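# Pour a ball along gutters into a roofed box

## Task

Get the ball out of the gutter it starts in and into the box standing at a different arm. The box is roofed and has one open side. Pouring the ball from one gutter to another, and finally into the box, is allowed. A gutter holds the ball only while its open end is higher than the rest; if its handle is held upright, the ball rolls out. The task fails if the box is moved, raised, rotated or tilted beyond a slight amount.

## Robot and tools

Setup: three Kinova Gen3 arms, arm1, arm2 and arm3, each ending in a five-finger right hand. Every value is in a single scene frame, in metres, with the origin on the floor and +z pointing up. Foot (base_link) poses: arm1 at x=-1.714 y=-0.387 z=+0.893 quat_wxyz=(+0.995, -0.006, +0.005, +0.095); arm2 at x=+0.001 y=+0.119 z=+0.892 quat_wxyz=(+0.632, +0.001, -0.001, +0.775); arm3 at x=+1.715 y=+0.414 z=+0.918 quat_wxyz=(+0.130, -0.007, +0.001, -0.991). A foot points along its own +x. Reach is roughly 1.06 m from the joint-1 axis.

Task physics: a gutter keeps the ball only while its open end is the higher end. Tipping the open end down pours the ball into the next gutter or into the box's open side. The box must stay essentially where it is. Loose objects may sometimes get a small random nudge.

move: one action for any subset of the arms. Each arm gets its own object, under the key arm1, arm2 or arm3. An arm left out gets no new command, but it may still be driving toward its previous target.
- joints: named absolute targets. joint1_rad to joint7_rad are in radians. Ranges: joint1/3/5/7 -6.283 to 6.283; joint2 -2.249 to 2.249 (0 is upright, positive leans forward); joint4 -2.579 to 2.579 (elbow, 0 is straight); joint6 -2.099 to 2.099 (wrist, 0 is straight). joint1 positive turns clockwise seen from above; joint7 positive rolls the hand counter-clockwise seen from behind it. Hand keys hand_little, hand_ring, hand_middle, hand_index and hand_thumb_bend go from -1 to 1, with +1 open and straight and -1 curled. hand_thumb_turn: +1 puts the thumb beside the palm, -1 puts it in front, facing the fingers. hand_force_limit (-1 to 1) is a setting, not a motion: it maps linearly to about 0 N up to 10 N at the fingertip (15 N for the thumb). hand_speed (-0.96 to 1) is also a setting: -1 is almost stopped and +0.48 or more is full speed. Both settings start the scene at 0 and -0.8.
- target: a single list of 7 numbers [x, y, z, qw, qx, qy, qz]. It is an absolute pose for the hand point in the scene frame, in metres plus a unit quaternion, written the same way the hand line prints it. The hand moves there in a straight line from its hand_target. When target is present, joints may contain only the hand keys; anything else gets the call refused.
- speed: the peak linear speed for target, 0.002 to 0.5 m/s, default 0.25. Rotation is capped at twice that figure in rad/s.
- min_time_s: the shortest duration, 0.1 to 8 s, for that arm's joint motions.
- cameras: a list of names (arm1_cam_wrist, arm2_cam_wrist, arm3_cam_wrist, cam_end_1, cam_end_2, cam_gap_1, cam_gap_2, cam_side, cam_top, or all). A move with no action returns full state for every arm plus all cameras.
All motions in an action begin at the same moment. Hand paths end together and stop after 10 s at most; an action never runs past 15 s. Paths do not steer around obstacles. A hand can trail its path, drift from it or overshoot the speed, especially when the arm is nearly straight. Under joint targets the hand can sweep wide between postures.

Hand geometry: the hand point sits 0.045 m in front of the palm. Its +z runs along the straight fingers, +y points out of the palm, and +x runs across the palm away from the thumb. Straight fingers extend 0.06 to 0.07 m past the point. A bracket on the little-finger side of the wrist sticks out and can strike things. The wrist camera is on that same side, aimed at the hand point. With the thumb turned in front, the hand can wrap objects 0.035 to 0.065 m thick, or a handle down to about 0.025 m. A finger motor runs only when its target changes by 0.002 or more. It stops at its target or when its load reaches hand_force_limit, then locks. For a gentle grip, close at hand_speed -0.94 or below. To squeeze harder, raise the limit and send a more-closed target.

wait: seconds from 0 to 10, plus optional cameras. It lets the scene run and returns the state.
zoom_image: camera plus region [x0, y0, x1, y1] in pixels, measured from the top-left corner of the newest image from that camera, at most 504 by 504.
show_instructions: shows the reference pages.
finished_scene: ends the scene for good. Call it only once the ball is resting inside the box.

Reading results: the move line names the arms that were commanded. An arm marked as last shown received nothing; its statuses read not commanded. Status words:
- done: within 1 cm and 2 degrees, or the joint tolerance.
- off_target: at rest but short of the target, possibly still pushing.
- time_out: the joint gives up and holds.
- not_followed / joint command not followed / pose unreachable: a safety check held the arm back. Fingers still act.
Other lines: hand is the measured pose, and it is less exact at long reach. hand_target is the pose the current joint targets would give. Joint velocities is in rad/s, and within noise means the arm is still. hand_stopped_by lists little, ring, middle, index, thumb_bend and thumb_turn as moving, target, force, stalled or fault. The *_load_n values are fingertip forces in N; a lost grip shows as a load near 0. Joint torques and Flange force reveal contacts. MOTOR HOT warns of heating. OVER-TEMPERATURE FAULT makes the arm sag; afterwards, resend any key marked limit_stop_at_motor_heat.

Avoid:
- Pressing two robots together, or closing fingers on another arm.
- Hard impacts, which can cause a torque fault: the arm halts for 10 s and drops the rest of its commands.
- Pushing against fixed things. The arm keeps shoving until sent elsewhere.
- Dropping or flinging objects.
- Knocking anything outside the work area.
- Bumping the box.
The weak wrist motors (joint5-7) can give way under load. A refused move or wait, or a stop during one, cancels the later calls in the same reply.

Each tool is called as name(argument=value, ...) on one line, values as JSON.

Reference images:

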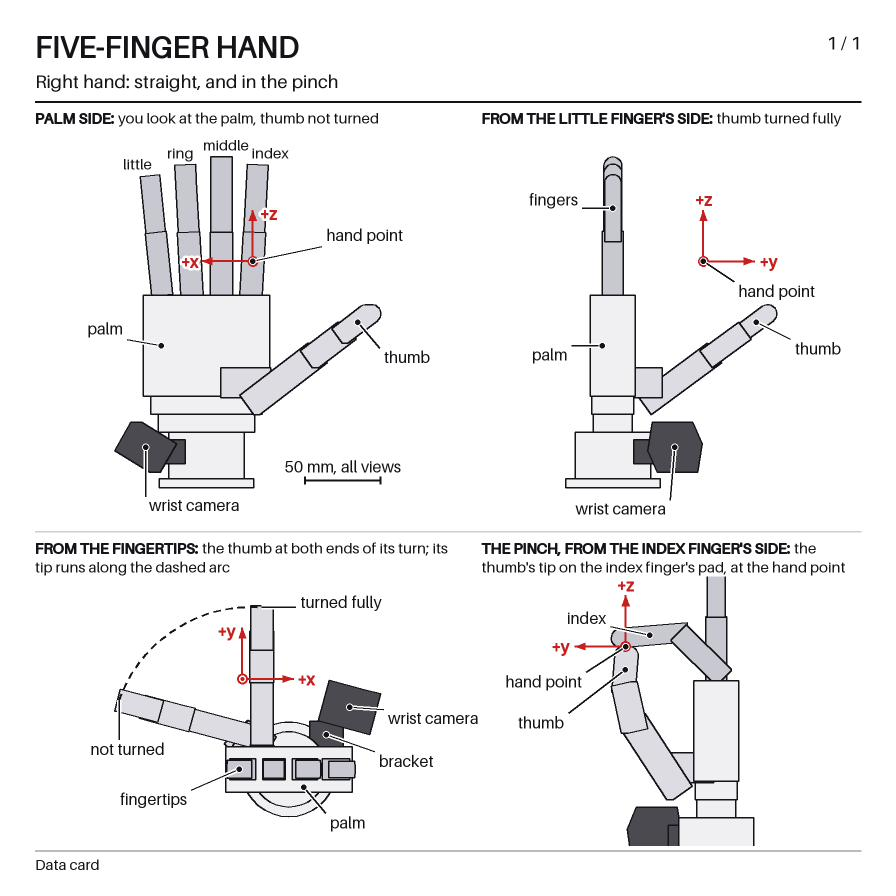

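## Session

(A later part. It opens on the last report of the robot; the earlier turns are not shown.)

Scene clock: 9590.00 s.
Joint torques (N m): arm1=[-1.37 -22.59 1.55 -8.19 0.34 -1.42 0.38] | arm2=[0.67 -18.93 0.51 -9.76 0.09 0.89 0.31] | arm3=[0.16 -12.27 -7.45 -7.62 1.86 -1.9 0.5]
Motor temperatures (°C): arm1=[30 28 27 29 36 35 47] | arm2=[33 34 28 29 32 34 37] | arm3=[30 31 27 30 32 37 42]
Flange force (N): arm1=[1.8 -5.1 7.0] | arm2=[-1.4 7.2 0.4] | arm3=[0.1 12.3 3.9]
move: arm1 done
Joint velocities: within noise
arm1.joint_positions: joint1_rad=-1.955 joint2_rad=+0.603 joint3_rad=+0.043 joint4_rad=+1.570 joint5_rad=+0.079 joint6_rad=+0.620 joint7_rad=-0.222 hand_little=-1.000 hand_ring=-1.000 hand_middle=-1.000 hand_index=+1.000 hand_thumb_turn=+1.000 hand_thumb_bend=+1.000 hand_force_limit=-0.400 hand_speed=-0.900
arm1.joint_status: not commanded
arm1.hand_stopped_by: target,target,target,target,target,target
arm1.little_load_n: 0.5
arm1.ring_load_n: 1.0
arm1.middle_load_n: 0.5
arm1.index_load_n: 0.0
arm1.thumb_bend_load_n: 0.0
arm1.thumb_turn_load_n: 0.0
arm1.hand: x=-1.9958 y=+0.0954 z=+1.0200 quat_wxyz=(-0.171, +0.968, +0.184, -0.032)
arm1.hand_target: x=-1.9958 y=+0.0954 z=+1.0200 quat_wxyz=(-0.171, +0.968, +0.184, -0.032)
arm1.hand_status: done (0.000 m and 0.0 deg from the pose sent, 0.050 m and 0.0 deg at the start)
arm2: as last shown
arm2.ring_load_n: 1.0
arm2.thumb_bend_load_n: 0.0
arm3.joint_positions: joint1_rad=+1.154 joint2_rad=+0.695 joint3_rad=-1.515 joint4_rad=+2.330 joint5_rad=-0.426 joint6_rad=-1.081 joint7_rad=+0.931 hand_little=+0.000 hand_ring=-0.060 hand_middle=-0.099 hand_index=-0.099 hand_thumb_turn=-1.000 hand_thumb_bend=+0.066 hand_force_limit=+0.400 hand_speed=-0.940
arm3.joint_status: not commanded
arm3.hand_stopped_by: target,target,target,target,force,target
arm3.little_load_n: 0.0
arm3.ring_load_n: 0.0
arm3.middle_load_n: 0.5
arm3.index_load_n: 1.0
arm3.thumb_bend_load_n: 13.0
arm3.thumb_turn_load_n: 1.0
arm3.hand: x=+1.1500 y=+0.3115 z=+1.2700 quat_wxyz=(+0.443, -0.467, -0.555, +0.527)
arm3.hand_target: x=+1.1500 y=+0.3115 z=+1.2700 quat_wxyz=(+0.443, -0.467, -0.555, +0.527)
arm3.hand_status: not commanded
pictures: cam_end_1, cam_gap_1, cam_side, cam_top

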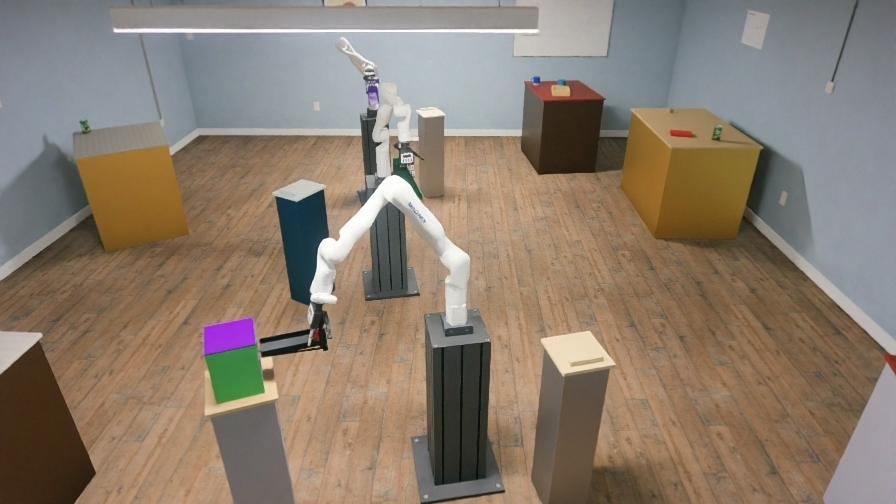

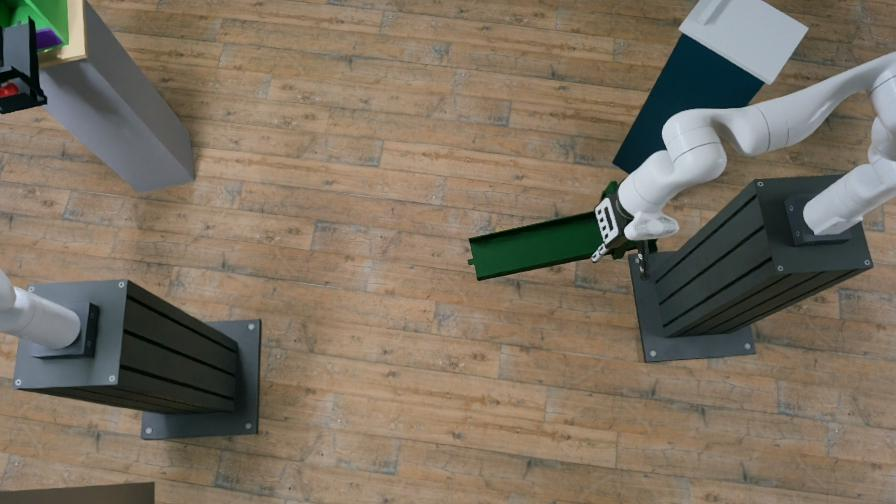

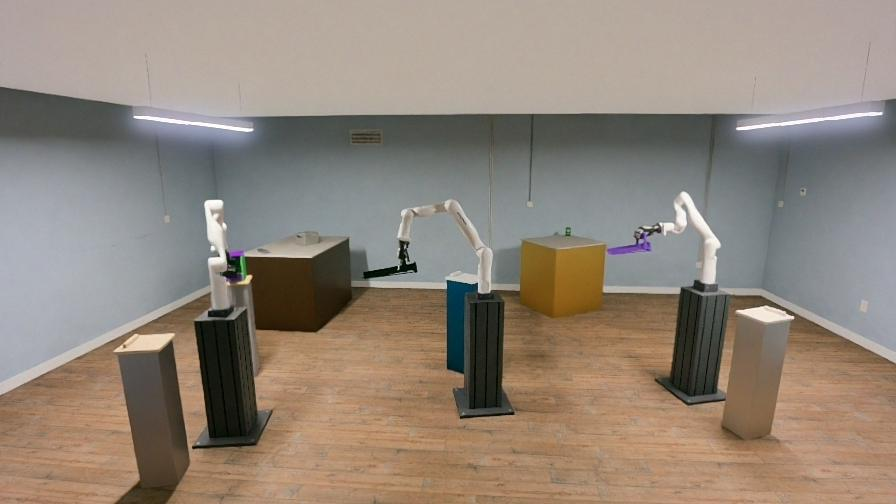

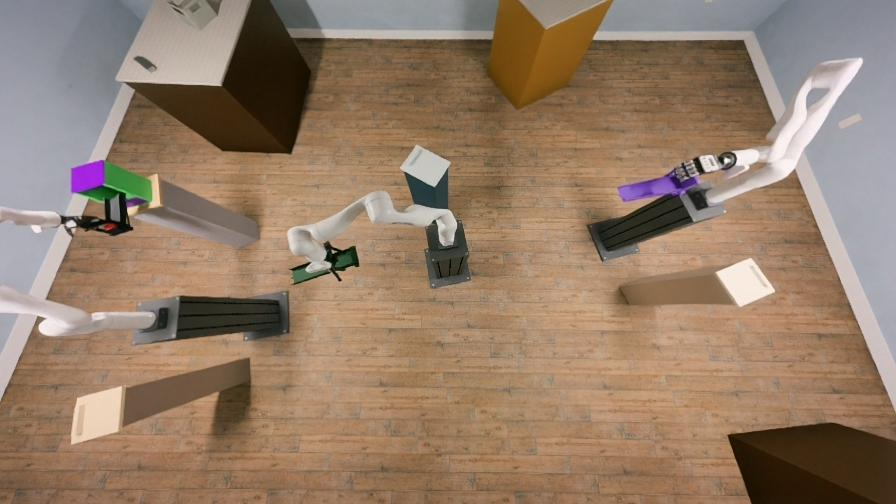

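move(arm1={"target": [-2.0175, 0.1513, 1.0200, -0.17060, 0.96753, 0.18369, -0.03239], "speed": 0.03}, cameras=["cam_end_1", "cam_top", "cam_gap_1", "cam_side"])

zoom_image(camera="cam_end_1", region=[180, 280, 320, 420])

zoom_image(camera="cam_top", region=[60, 140, 180, 240])

zoom_image(camera="cam_gap_1", region=[0, 0, 140, 140])

zoom_image(camera="cam_side", region=[200, 220, 280, 300])

Scene clock: 9612.73 s.
Joint torques (N m): arm1=[-1.37 -25.13 1.59 -8.73 0.3 -1.41 0.4] | arm2=[0.72 -18.89 0.38 -9.82 0.12 0.89 0.34] | arm3=[0.15 -12.28 -7.45 -7.59 1.84 -1.95 0.49]
Motor temperatures (°C): arm1=[30 28 27 29 36 35 47] | arm2=[33 34 28 29 32 34 37] | arm3=[30 31 27 30 32 37 42]
Flange force (N): arm1=[1.3 -5.9 6.9] | arm2=[-1.6 7.5 0.5] | arm3=[0.3 12.1 4.0]
move: arm1 done
Joint velocities: within noise
arm1.joint_positions: joint1_rad=-1.926 joint2_rad=+0.724 joint3_rad=+0.032 joint4_rad=+1.329 joint5_rad=+0.064 joint6_rad=+0.738 joint7_rad=-0.188 hand_little=-1.000 hand_ring=-1.000 hand_middle=-1.000 hand_index=+1.000 hand_thumb_turn=+1.000 hand_thumb_bend=+1.000 hand_force_limit=-0.400 hand_speed=-0.900
arm1.joint_status: not commanded
arm1.hand_stopped_by: target,target,target,target,target,target
arm1.little_load_n: 0.5
arm1.ring_load_n: 0.5
arm1.middle_load_n: 0.5
arm1.index_load_n: 0.0
arm1.thumb_bend_load_n: 0.0
arm1.thumb_turn_load_n: 0.0
arm1.hand: x=-2.0175 y=+0.1513 z=+1.0200 quat_wxyz=(-0.171, +0.968, +0.184, -0.032)
arm1.hand_target: x=-2.0175 y=+0.1513 z=+1.0200 quat_wxyz=(-0.171, +0.968, +0.184, -0.032)
arm1.hand_status: done (0.000 m and 0.0 deg from the pose sent, 0.060 m and 0.0 deg at the start)
arm2.joint_positions: joint1_rad=+4.489 joint2_rad=+0.618 joint3_rad=+0.051 joint4_rad=+1.086 joint5_rad=+3.123 joint6_rad=-1.228 joint7_rad=-3.210 hand_little=-1.000 hand_ring=-1.000 hand_middle=-1.000 hand_index=+1.000 hand_thumb_turn=+1.000 hand_thumb_bend=+1.000 hand_force_limit=-0.400 hand_speed=-0.900
arm2.joint_status: not commanded
arm2.hand_stopped_by: target,target,target,fault,target,target
arm2.little_load_n: 0.5
arm2.ring_load_n: 1.0
arm2.middle_load_n: 1.0
arm2.index_load_n: 0.0
arm2.thumb_bend_load_n: 0.0
arm2.thumb_turn_load_n: 0.0
arm2.hand: x=-0.5185 y=-0.1088 z=+1.1500 quat_wxyz=(+0.061, -0.585, -0.805, +0.085)
arm2.hand_target: x=-0.5185 y=-0.1088 z=+1.1500 quat_wxyz=(+0.061, -0.585, -0.805, +0.085)
arm2.hand_status: not commanded
arm3: as last shown
pictures: cam_end_1, cam_gap_1, cam_side, cam_top

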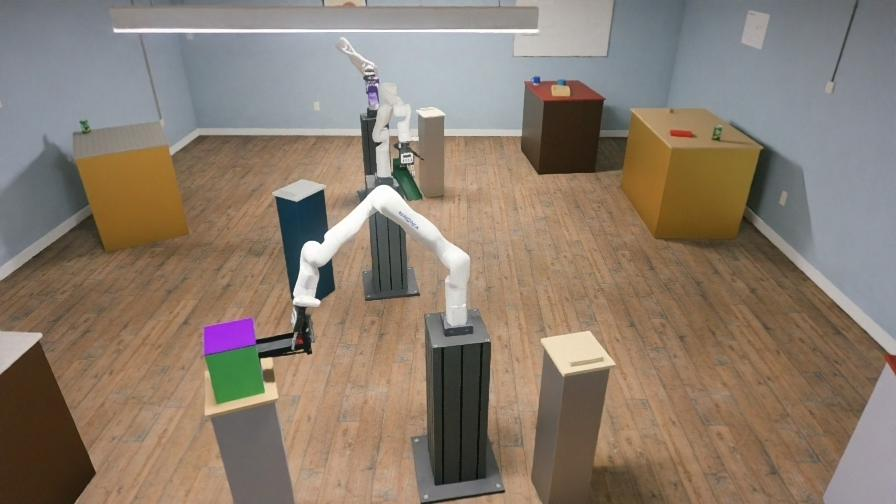

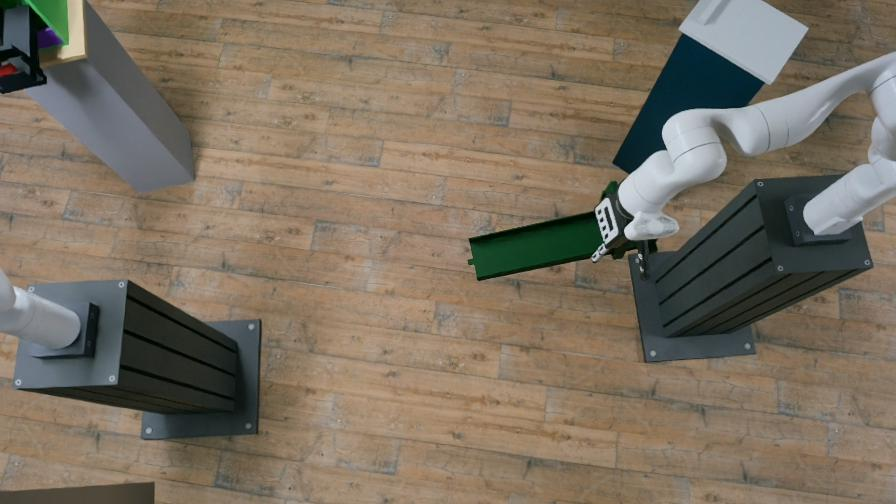

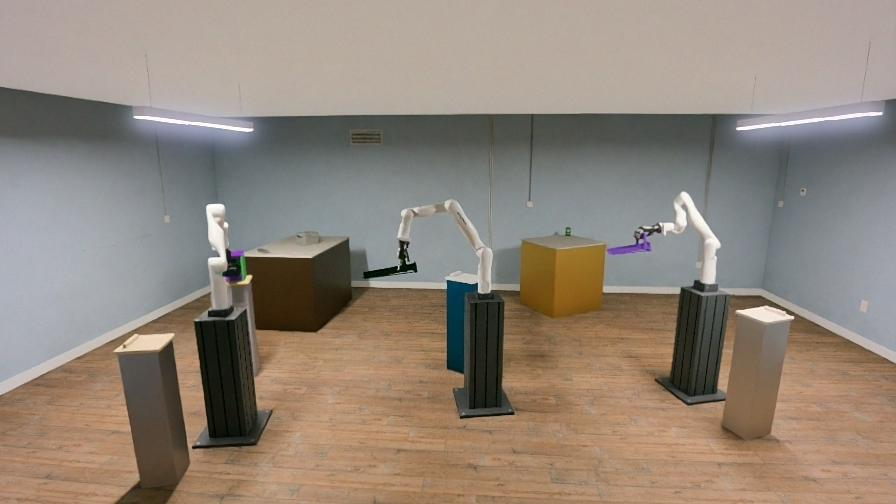

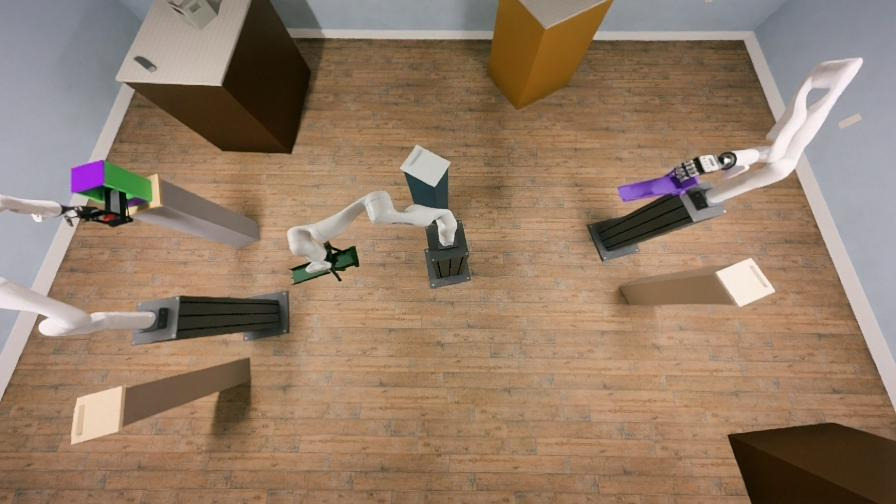

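Scaled by 3.600 from the camera's image (finer frame: 1280x720).

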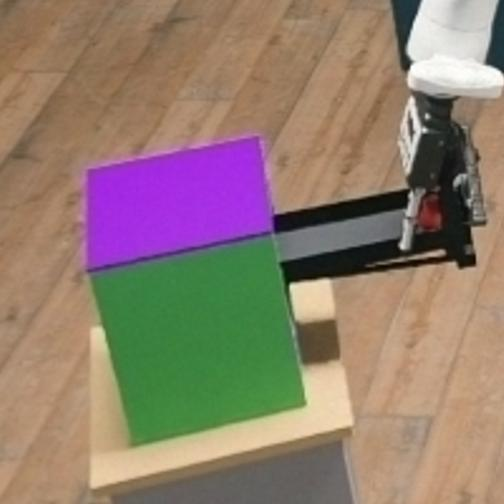

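Scaled by 4.200 from the camera's image (finer frame: 1280x720).

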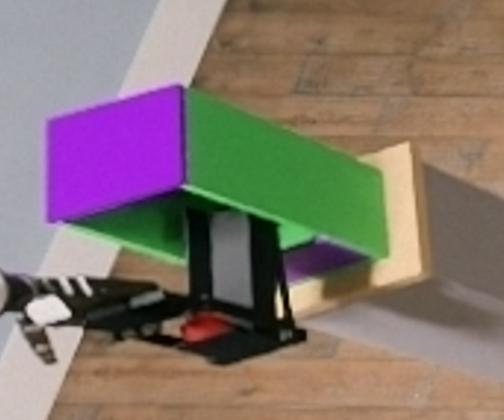

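Scaled by 3.600 from the camera's image (finer frame: 1280x720).

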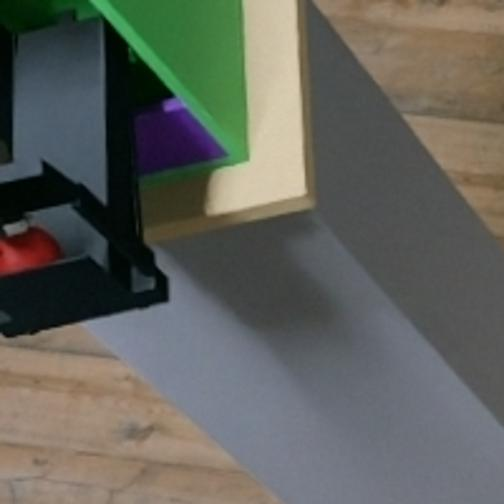

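Scaled by 6.300 from the camera's image (finer frame: 1280x720).

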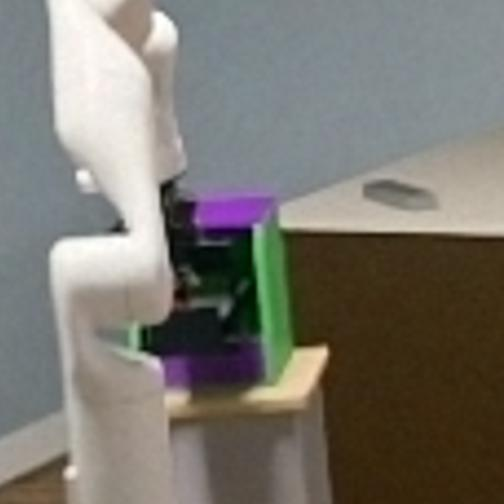

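move(arm1={"target": [-2.0205, 0.1590, 1.0450, -0.10270, 0.97707, 0.18550, -0.01950], "speed": 0.012}, cameras=["cam_end_1", "cam_top", "cam_gap_1", "cam_side", "arm1_cam_wrist"])

zoom_image(camera="cam_end_1", region=[180, 280, 320, 420])

zoom_image(camera="cam_top", region=[60, 140, 180, 240])

zoom_image(camera="cam_gap_1", region=[0, 0, 140, 140])

zoom_image(camera="cam_side", region=[200, 220, 280, 300])

Scene clock: 9654.33 s.
Joint torques (N m): arm1=[-1.42 -26.56 1.44 -8.82 0.25 -0.95 0.4] | arm2=[0.68 -18.94 0.39 -9.72 0.02 0.82 0.3] | arm3=[0.13 -12.28 -7.49 -7.63 1.91 -1.93 0.48]
Motor temperatures (°C): arm1=[30 29 27 29 36 35 47] | arm2=[33 34 28 29 32 34 37] | arm3=[30 31 27 30 32 37 42]
Flange force (N): arm1=[0.6 -8.7 5.0] | arm2=[-1.5 7.1 0.5] | arm3=[0.2 12.1 3.9]
move: arm1 done
Joint velocities: within noise
arm1.joint_positions: joint1_rad=-1.903 joint2_rad=+0.823 joint3_rad=+0.016 joint4_rad=+1.028 joint5_rad=+0.034 joint6_rad=+1.077 joint7_rad=-0.149 hand_little=-1.000 hand_ring=-1.000 hand_middle=-1.000 hand_index=+1.000 hand_thumb_turn=+1.000 hand_thumb_bend=+1.000 hand_force_limit=-0.400 hand_speed=-0.900
arm1.joint_status: not commanded
arm1.hand_stopped_by: target,target,target,target,target,target
arm1.little_load_n: 0.5
arm1.ring_load_n: 0.5
arm1.middle_load_n: 1.0
arm1.index_load_n: 0.0
arm1.thumb_bend_load_n: 0.0
arm1.thumb_turn_load_n: 0.0
arm1.hand: x=-2.0205 y=+0.1590 z=+1.0450 quat_wxyz=(-0.103, +0.977, +0.186, -0.019)
arm1.hand_target: x=-2.0205 y=+0.1590 z=+1.0450 quat_wxyz=(-0.103, +0.977, +0.186, -0.019)
arm1.hand_status: done (0.000 m and 0.0 deg from the pose sent, 0.026 m and 8.0 deg at the start)
arm2, arm3: as last shown
arm2.middle_load_n: 0.5
arm3.ring_load_n: -0.5
pictures: arm1_cam_wrist, cam_end_1, cam_gap_1, cam_side, cam_top

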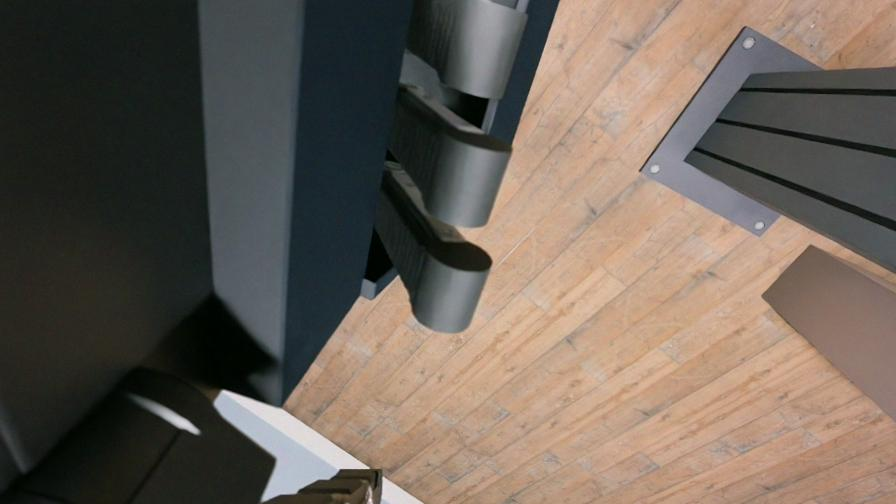

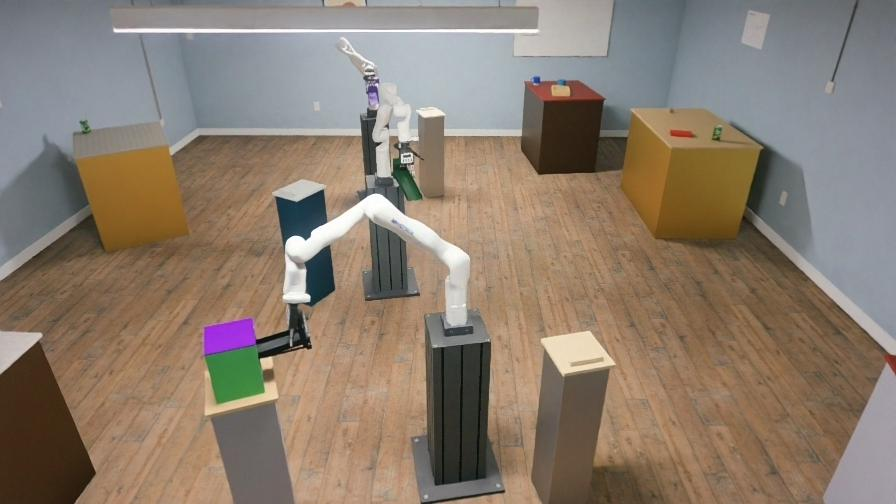

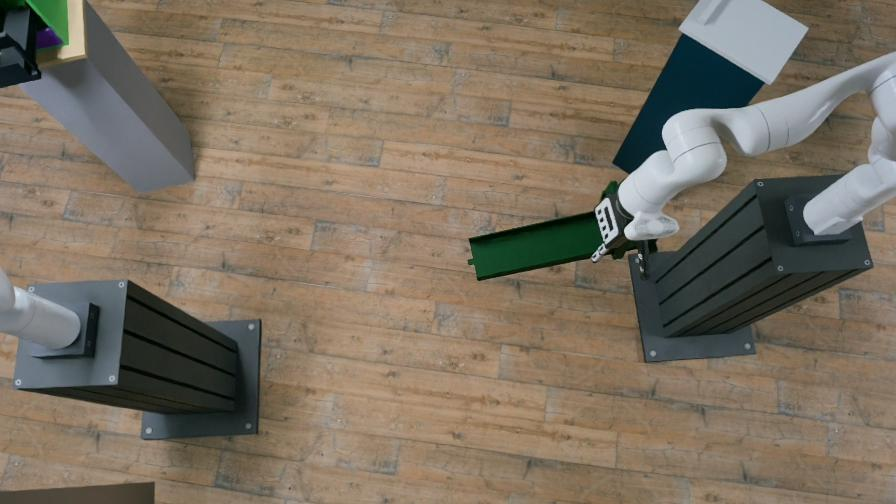

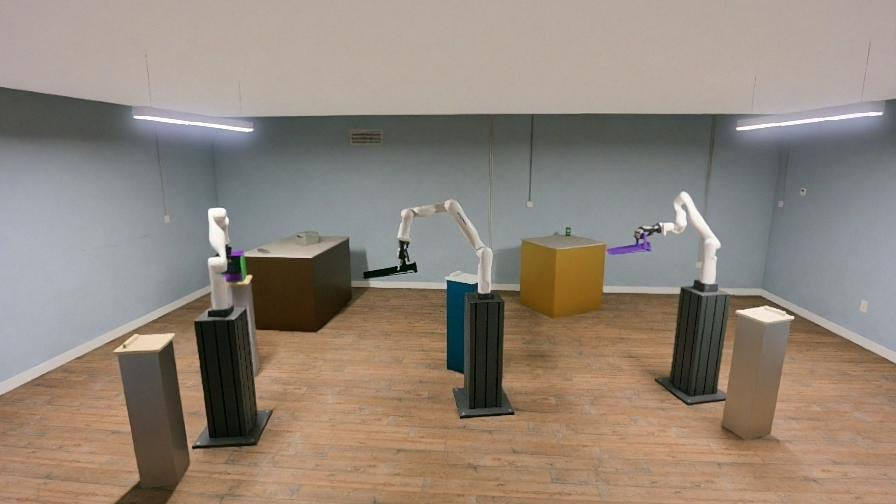

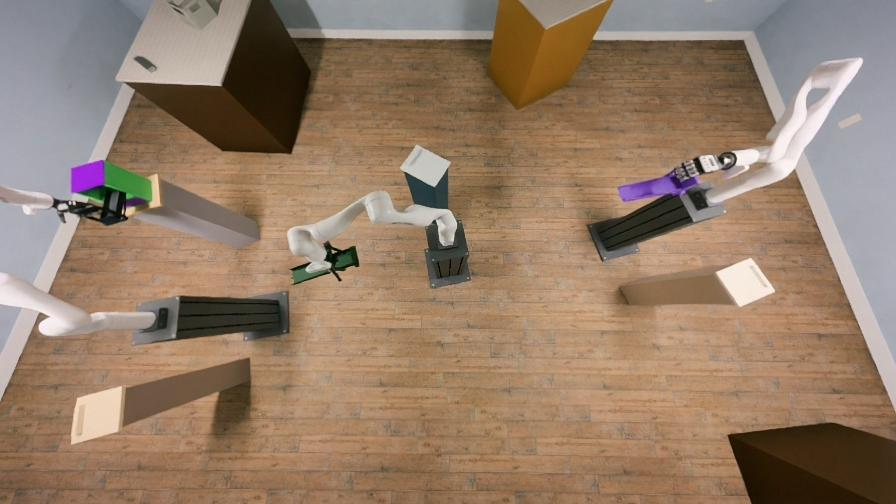

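Scaled by 3.600 from the camera's image (finer frame: 1280x720).

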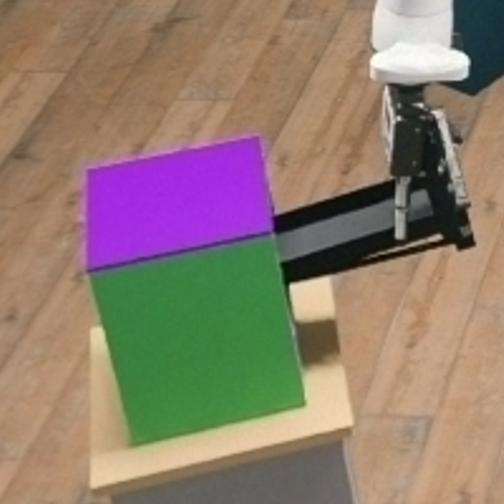

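Scaled by 4.200 from the camera's image (finer frame: 1280x720).

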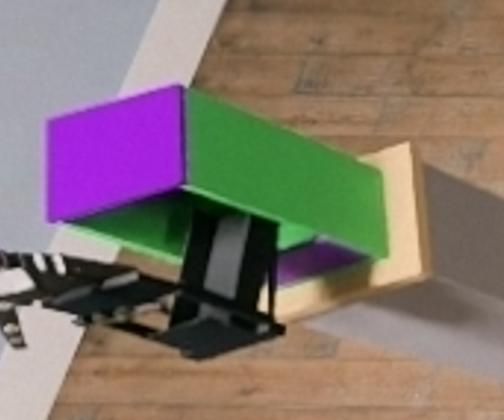

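Scaled by 3.600 from the camera's image (finer frame: 1280x720).

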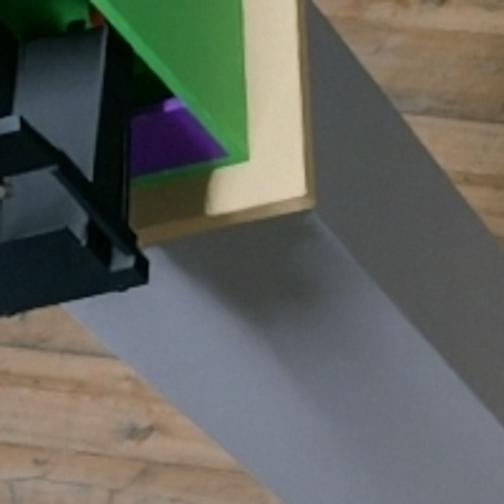

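Scaled by 6.300 from the camera's image (finer frame: 1280x720).

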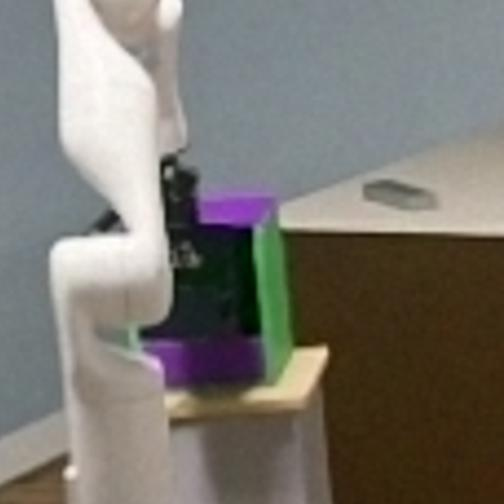

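zoom_image(camera="cam_gap_1", region=[0, 0, 60, 60])

move(arm1={"target": [-1.9985, 0.1032, 1.0500, -0.10270, 0.97707, 0.18550, -0.01950], "speed": 0.04}, cameras=["cam_gap_1", "cam_end_1"])

zoom_image(camera="cam_gap_1", region=[0, 0, 100, 100])

Scaled by 8.400 from the camera's image (finer frame: 1280x720).

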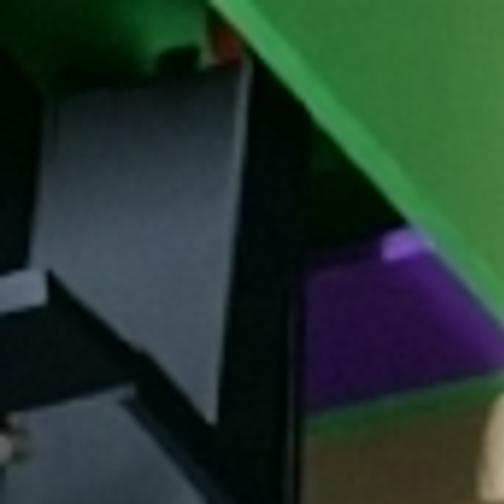

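Scene clock: 9671.03 s.
Joint torques (N m): arm1=[-1.35 -23.91 1.35 -8.47 0.25 -0.95 0.39] | arm2=[0.72 -18.91 0.41 -9.78 0.05 0.89 0.29] | arm3=[0.19 -12.25 -7.51 -7.65 1.87 -1.93 0.5]
Motor temperatures (°C): arm1=[30 29 27 29 36 35 47] | arm2=[33 34 28 29 32 34 37] | arm3=[30 31 27 30 32 37 42]
Flange force (N): arm1=[0.8 -6.7 5.1] | arm2=[-1.5 7.3 0.4] | arm3=[0.0 12.4 4.0]
move: arm1 done
Joint velocities: within noise
arm1.joint_positions: joint1_rad=-1.919 joint2_rad=+0.674 joint3_rad=+0.016 joint4_rad=+1.307 joint5_rad=+0.044 joint6_rad=+0.948 joint7_rad=-0.173 hand_little=-1.000 hand_ring=-1.000 hand_middle=-1.000 hand_index=+1.000 hand_thumb_turn=+1.000 hand_thumb_bend=+1.000 hand_force_limit=-0.400 hand_speed=-0.900
arm1.joint_status: not commanded
arm1.hand_stopped_by: target,target,target,target,target,target
arm1.little_load_n: 0.5
arm1.ring_load_n: 1.0
arm1.middle_load_n: 1.0
arm1.index_load_n: 0.0
arm1.thumb_bend_load_n: 0.0
arm1.thumb_turn_load_n: 0.0
arm1.hand: x=-1.9985 y=+0.1032 z=+1.0500 quat_wxyz=(-0.103, +0.977, +0.186, -0.019)
arm1.hand_target: x=-1.9985 y=+0.1032 z=+1.0500 quat_wxyz=(-0.103, +0.977, +0.186, -0.019)
arm1.hand_status: done (0.000 m and 0.0 deg from the pose sent, 0.060 m and 0.0 deg at the start)
arm2, arm3: as last shown
arm3.ring_load_n: 0.0
pictures: cam_end_1, cam_gap_1

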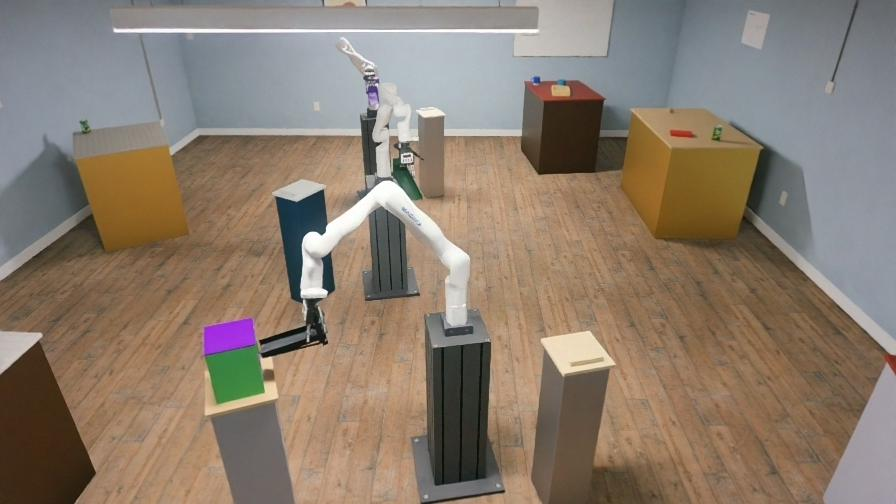

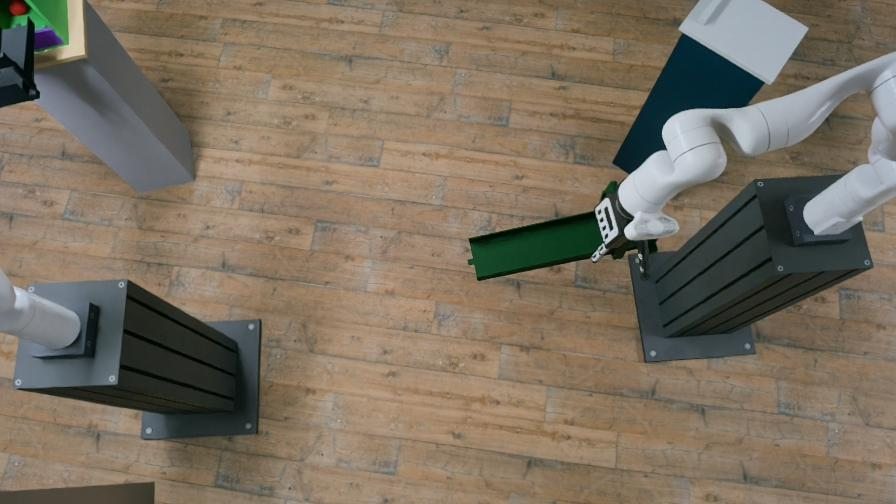

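Scaled by 5.040 from the camera's image (finer frame: 1280x720).

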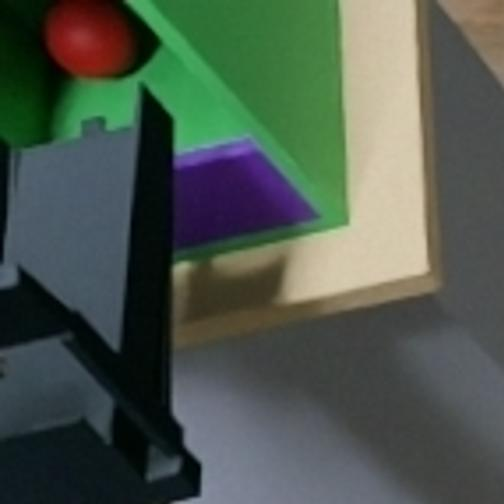

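move(arm1={"target": [-1.9655, 0.0244, 1.0600, -0.10270, 0.97707, 0.18550, -0.01950], "speed": 0.08}, cameras=["cam_gap_1", "cam_end_1", "cam_side", "cam_top"])

zoom_image(camera="cam_gap_1", region=[0, 0, 100, 100])

zoom_image(camera="cam_end_1", region=[180, 280, 320, 420])

Scene clock: 9686.17 s.
Joint torques (N m): arm1=[-1.28 -20.24 1.31 -7.94 0.27 -0.95 0.38] | arm2=[0.73 -18.92 0.42 -9.74 0.09 0.88 0.29] | arm3=[0.14 -12.27 -7.53 -7.6 1.87 -1.91 0.5]
Motor temperatures (°C): arm1=[30 29 27 29 36 35 47] | arm2=[33 34 28 29 32 34 37] | arm3=[30 31 27 30 32 37 42]
Flange force (N): arm1=[0.8 -6.0 5.5] | arm2=[-1.5 7.1 0.4] | arm3=[0.1 12.3 4.0]
move: arm1 done
Joint velocities: within noise
arm1.joint_positions: joint1_rad=-1.947 joint2_rad=+0.482 joint3_rad=+0.017 joint4_rad=+1.623 joint5_rad=+0.058 joint6_rad=+0.826 joint7_rad=-0.211 hand_little=-1.000 hand_ring=-1.000 hand_middle=-1.000 hand_index=+1.000 hand_thumb_turn=+1.000 hand_thumb_bend=+1.000 hand_force_limit=-0.400 hand_speed=-0.900
arm1.joint_status: not commanded
arm1.hand_stopped_by: target,target,target,target,target,target
arm1.little_load_n: 0.5
arm1.ring_load_n: 1.0
arm1.middle_load_n: 0.5
arm1.index_load_n: 0.0
arm1.thumb_bend_load_n: 0.0
arm1.thumb_turn_load_n: 0.0
arm1.hand: x=-1.9655 y=+0.0244 z=+1.0600 quat_wxyz=(-0.103, +0.977, +0.185, -0.020)
arm1.hand_target: x=-1.9655 y=+0.0244 z=+1.0600 quat_wxyz=(-0.103, +0.977, +0.185, -0.020)
arm1.hand_status: done (0.000 m and 0.0 deg from the pose sent, 0.086 m and 0.0 deg at the start)
arm2, arm3: as last shown
arm3.thumb_turn_load_n: 0.5
pictures: cam_end_1, cam_gap_1, cam_side, cam_top

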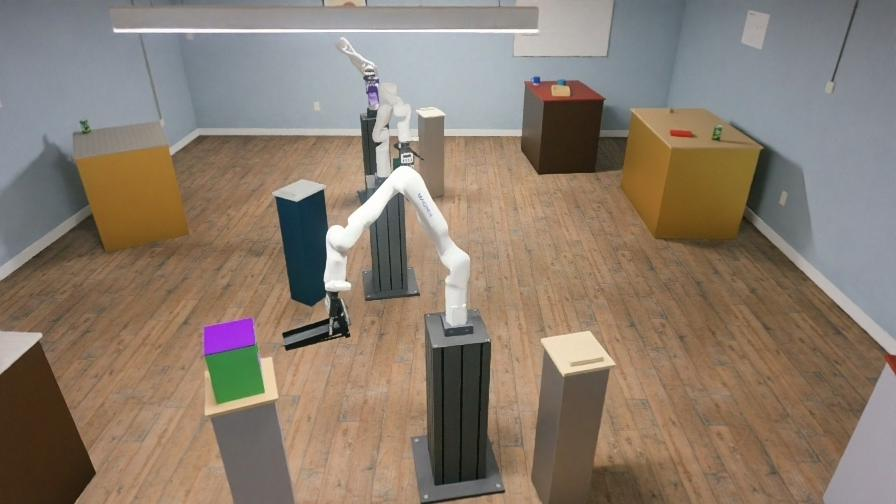

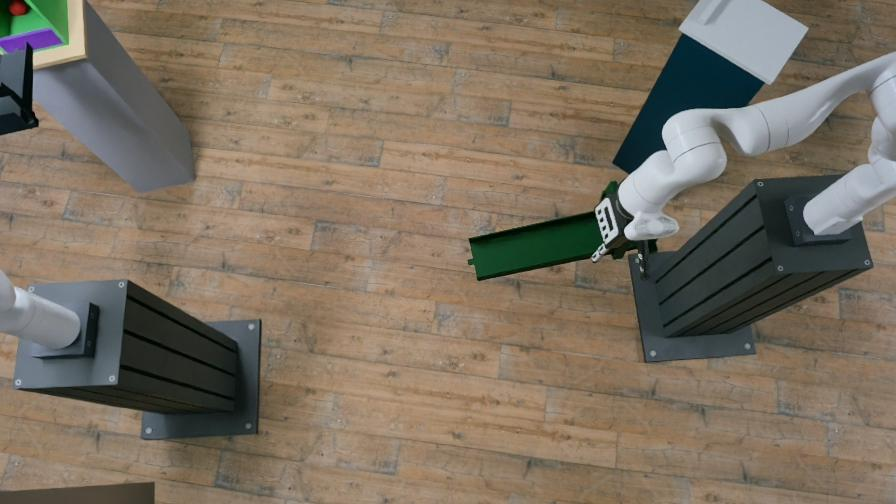

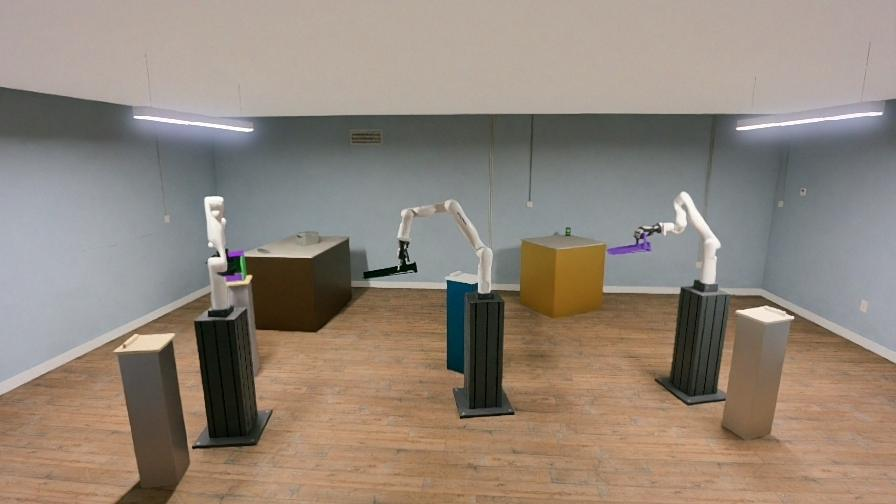

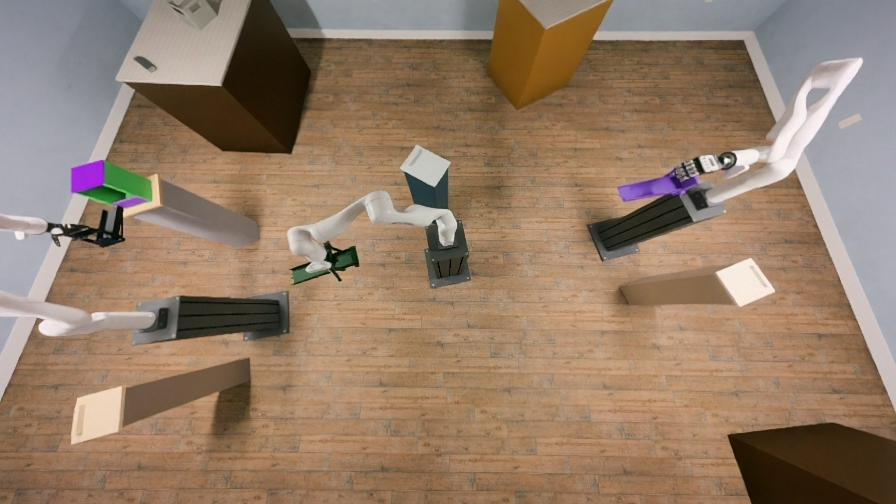

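Scaled by 5.040 from the camera's image (finer frame: 1280x720).

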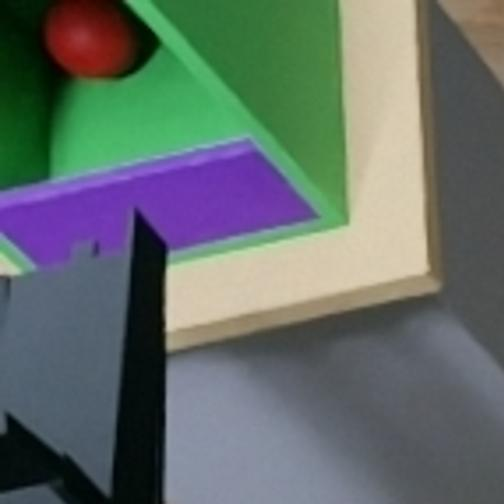

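Scaled by 3.600 from the camera's image (finer frame: 1280x720).

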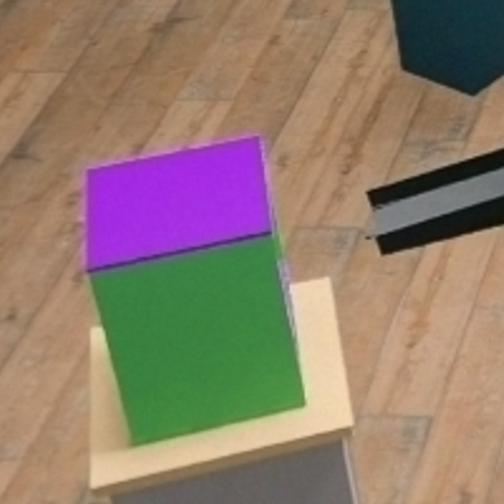

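The ball is at rest in the back of the box, the box has not moved, and the gutter is clear of it. I'm ending the scene.

finished_scene()

The scene is finished: the task was done.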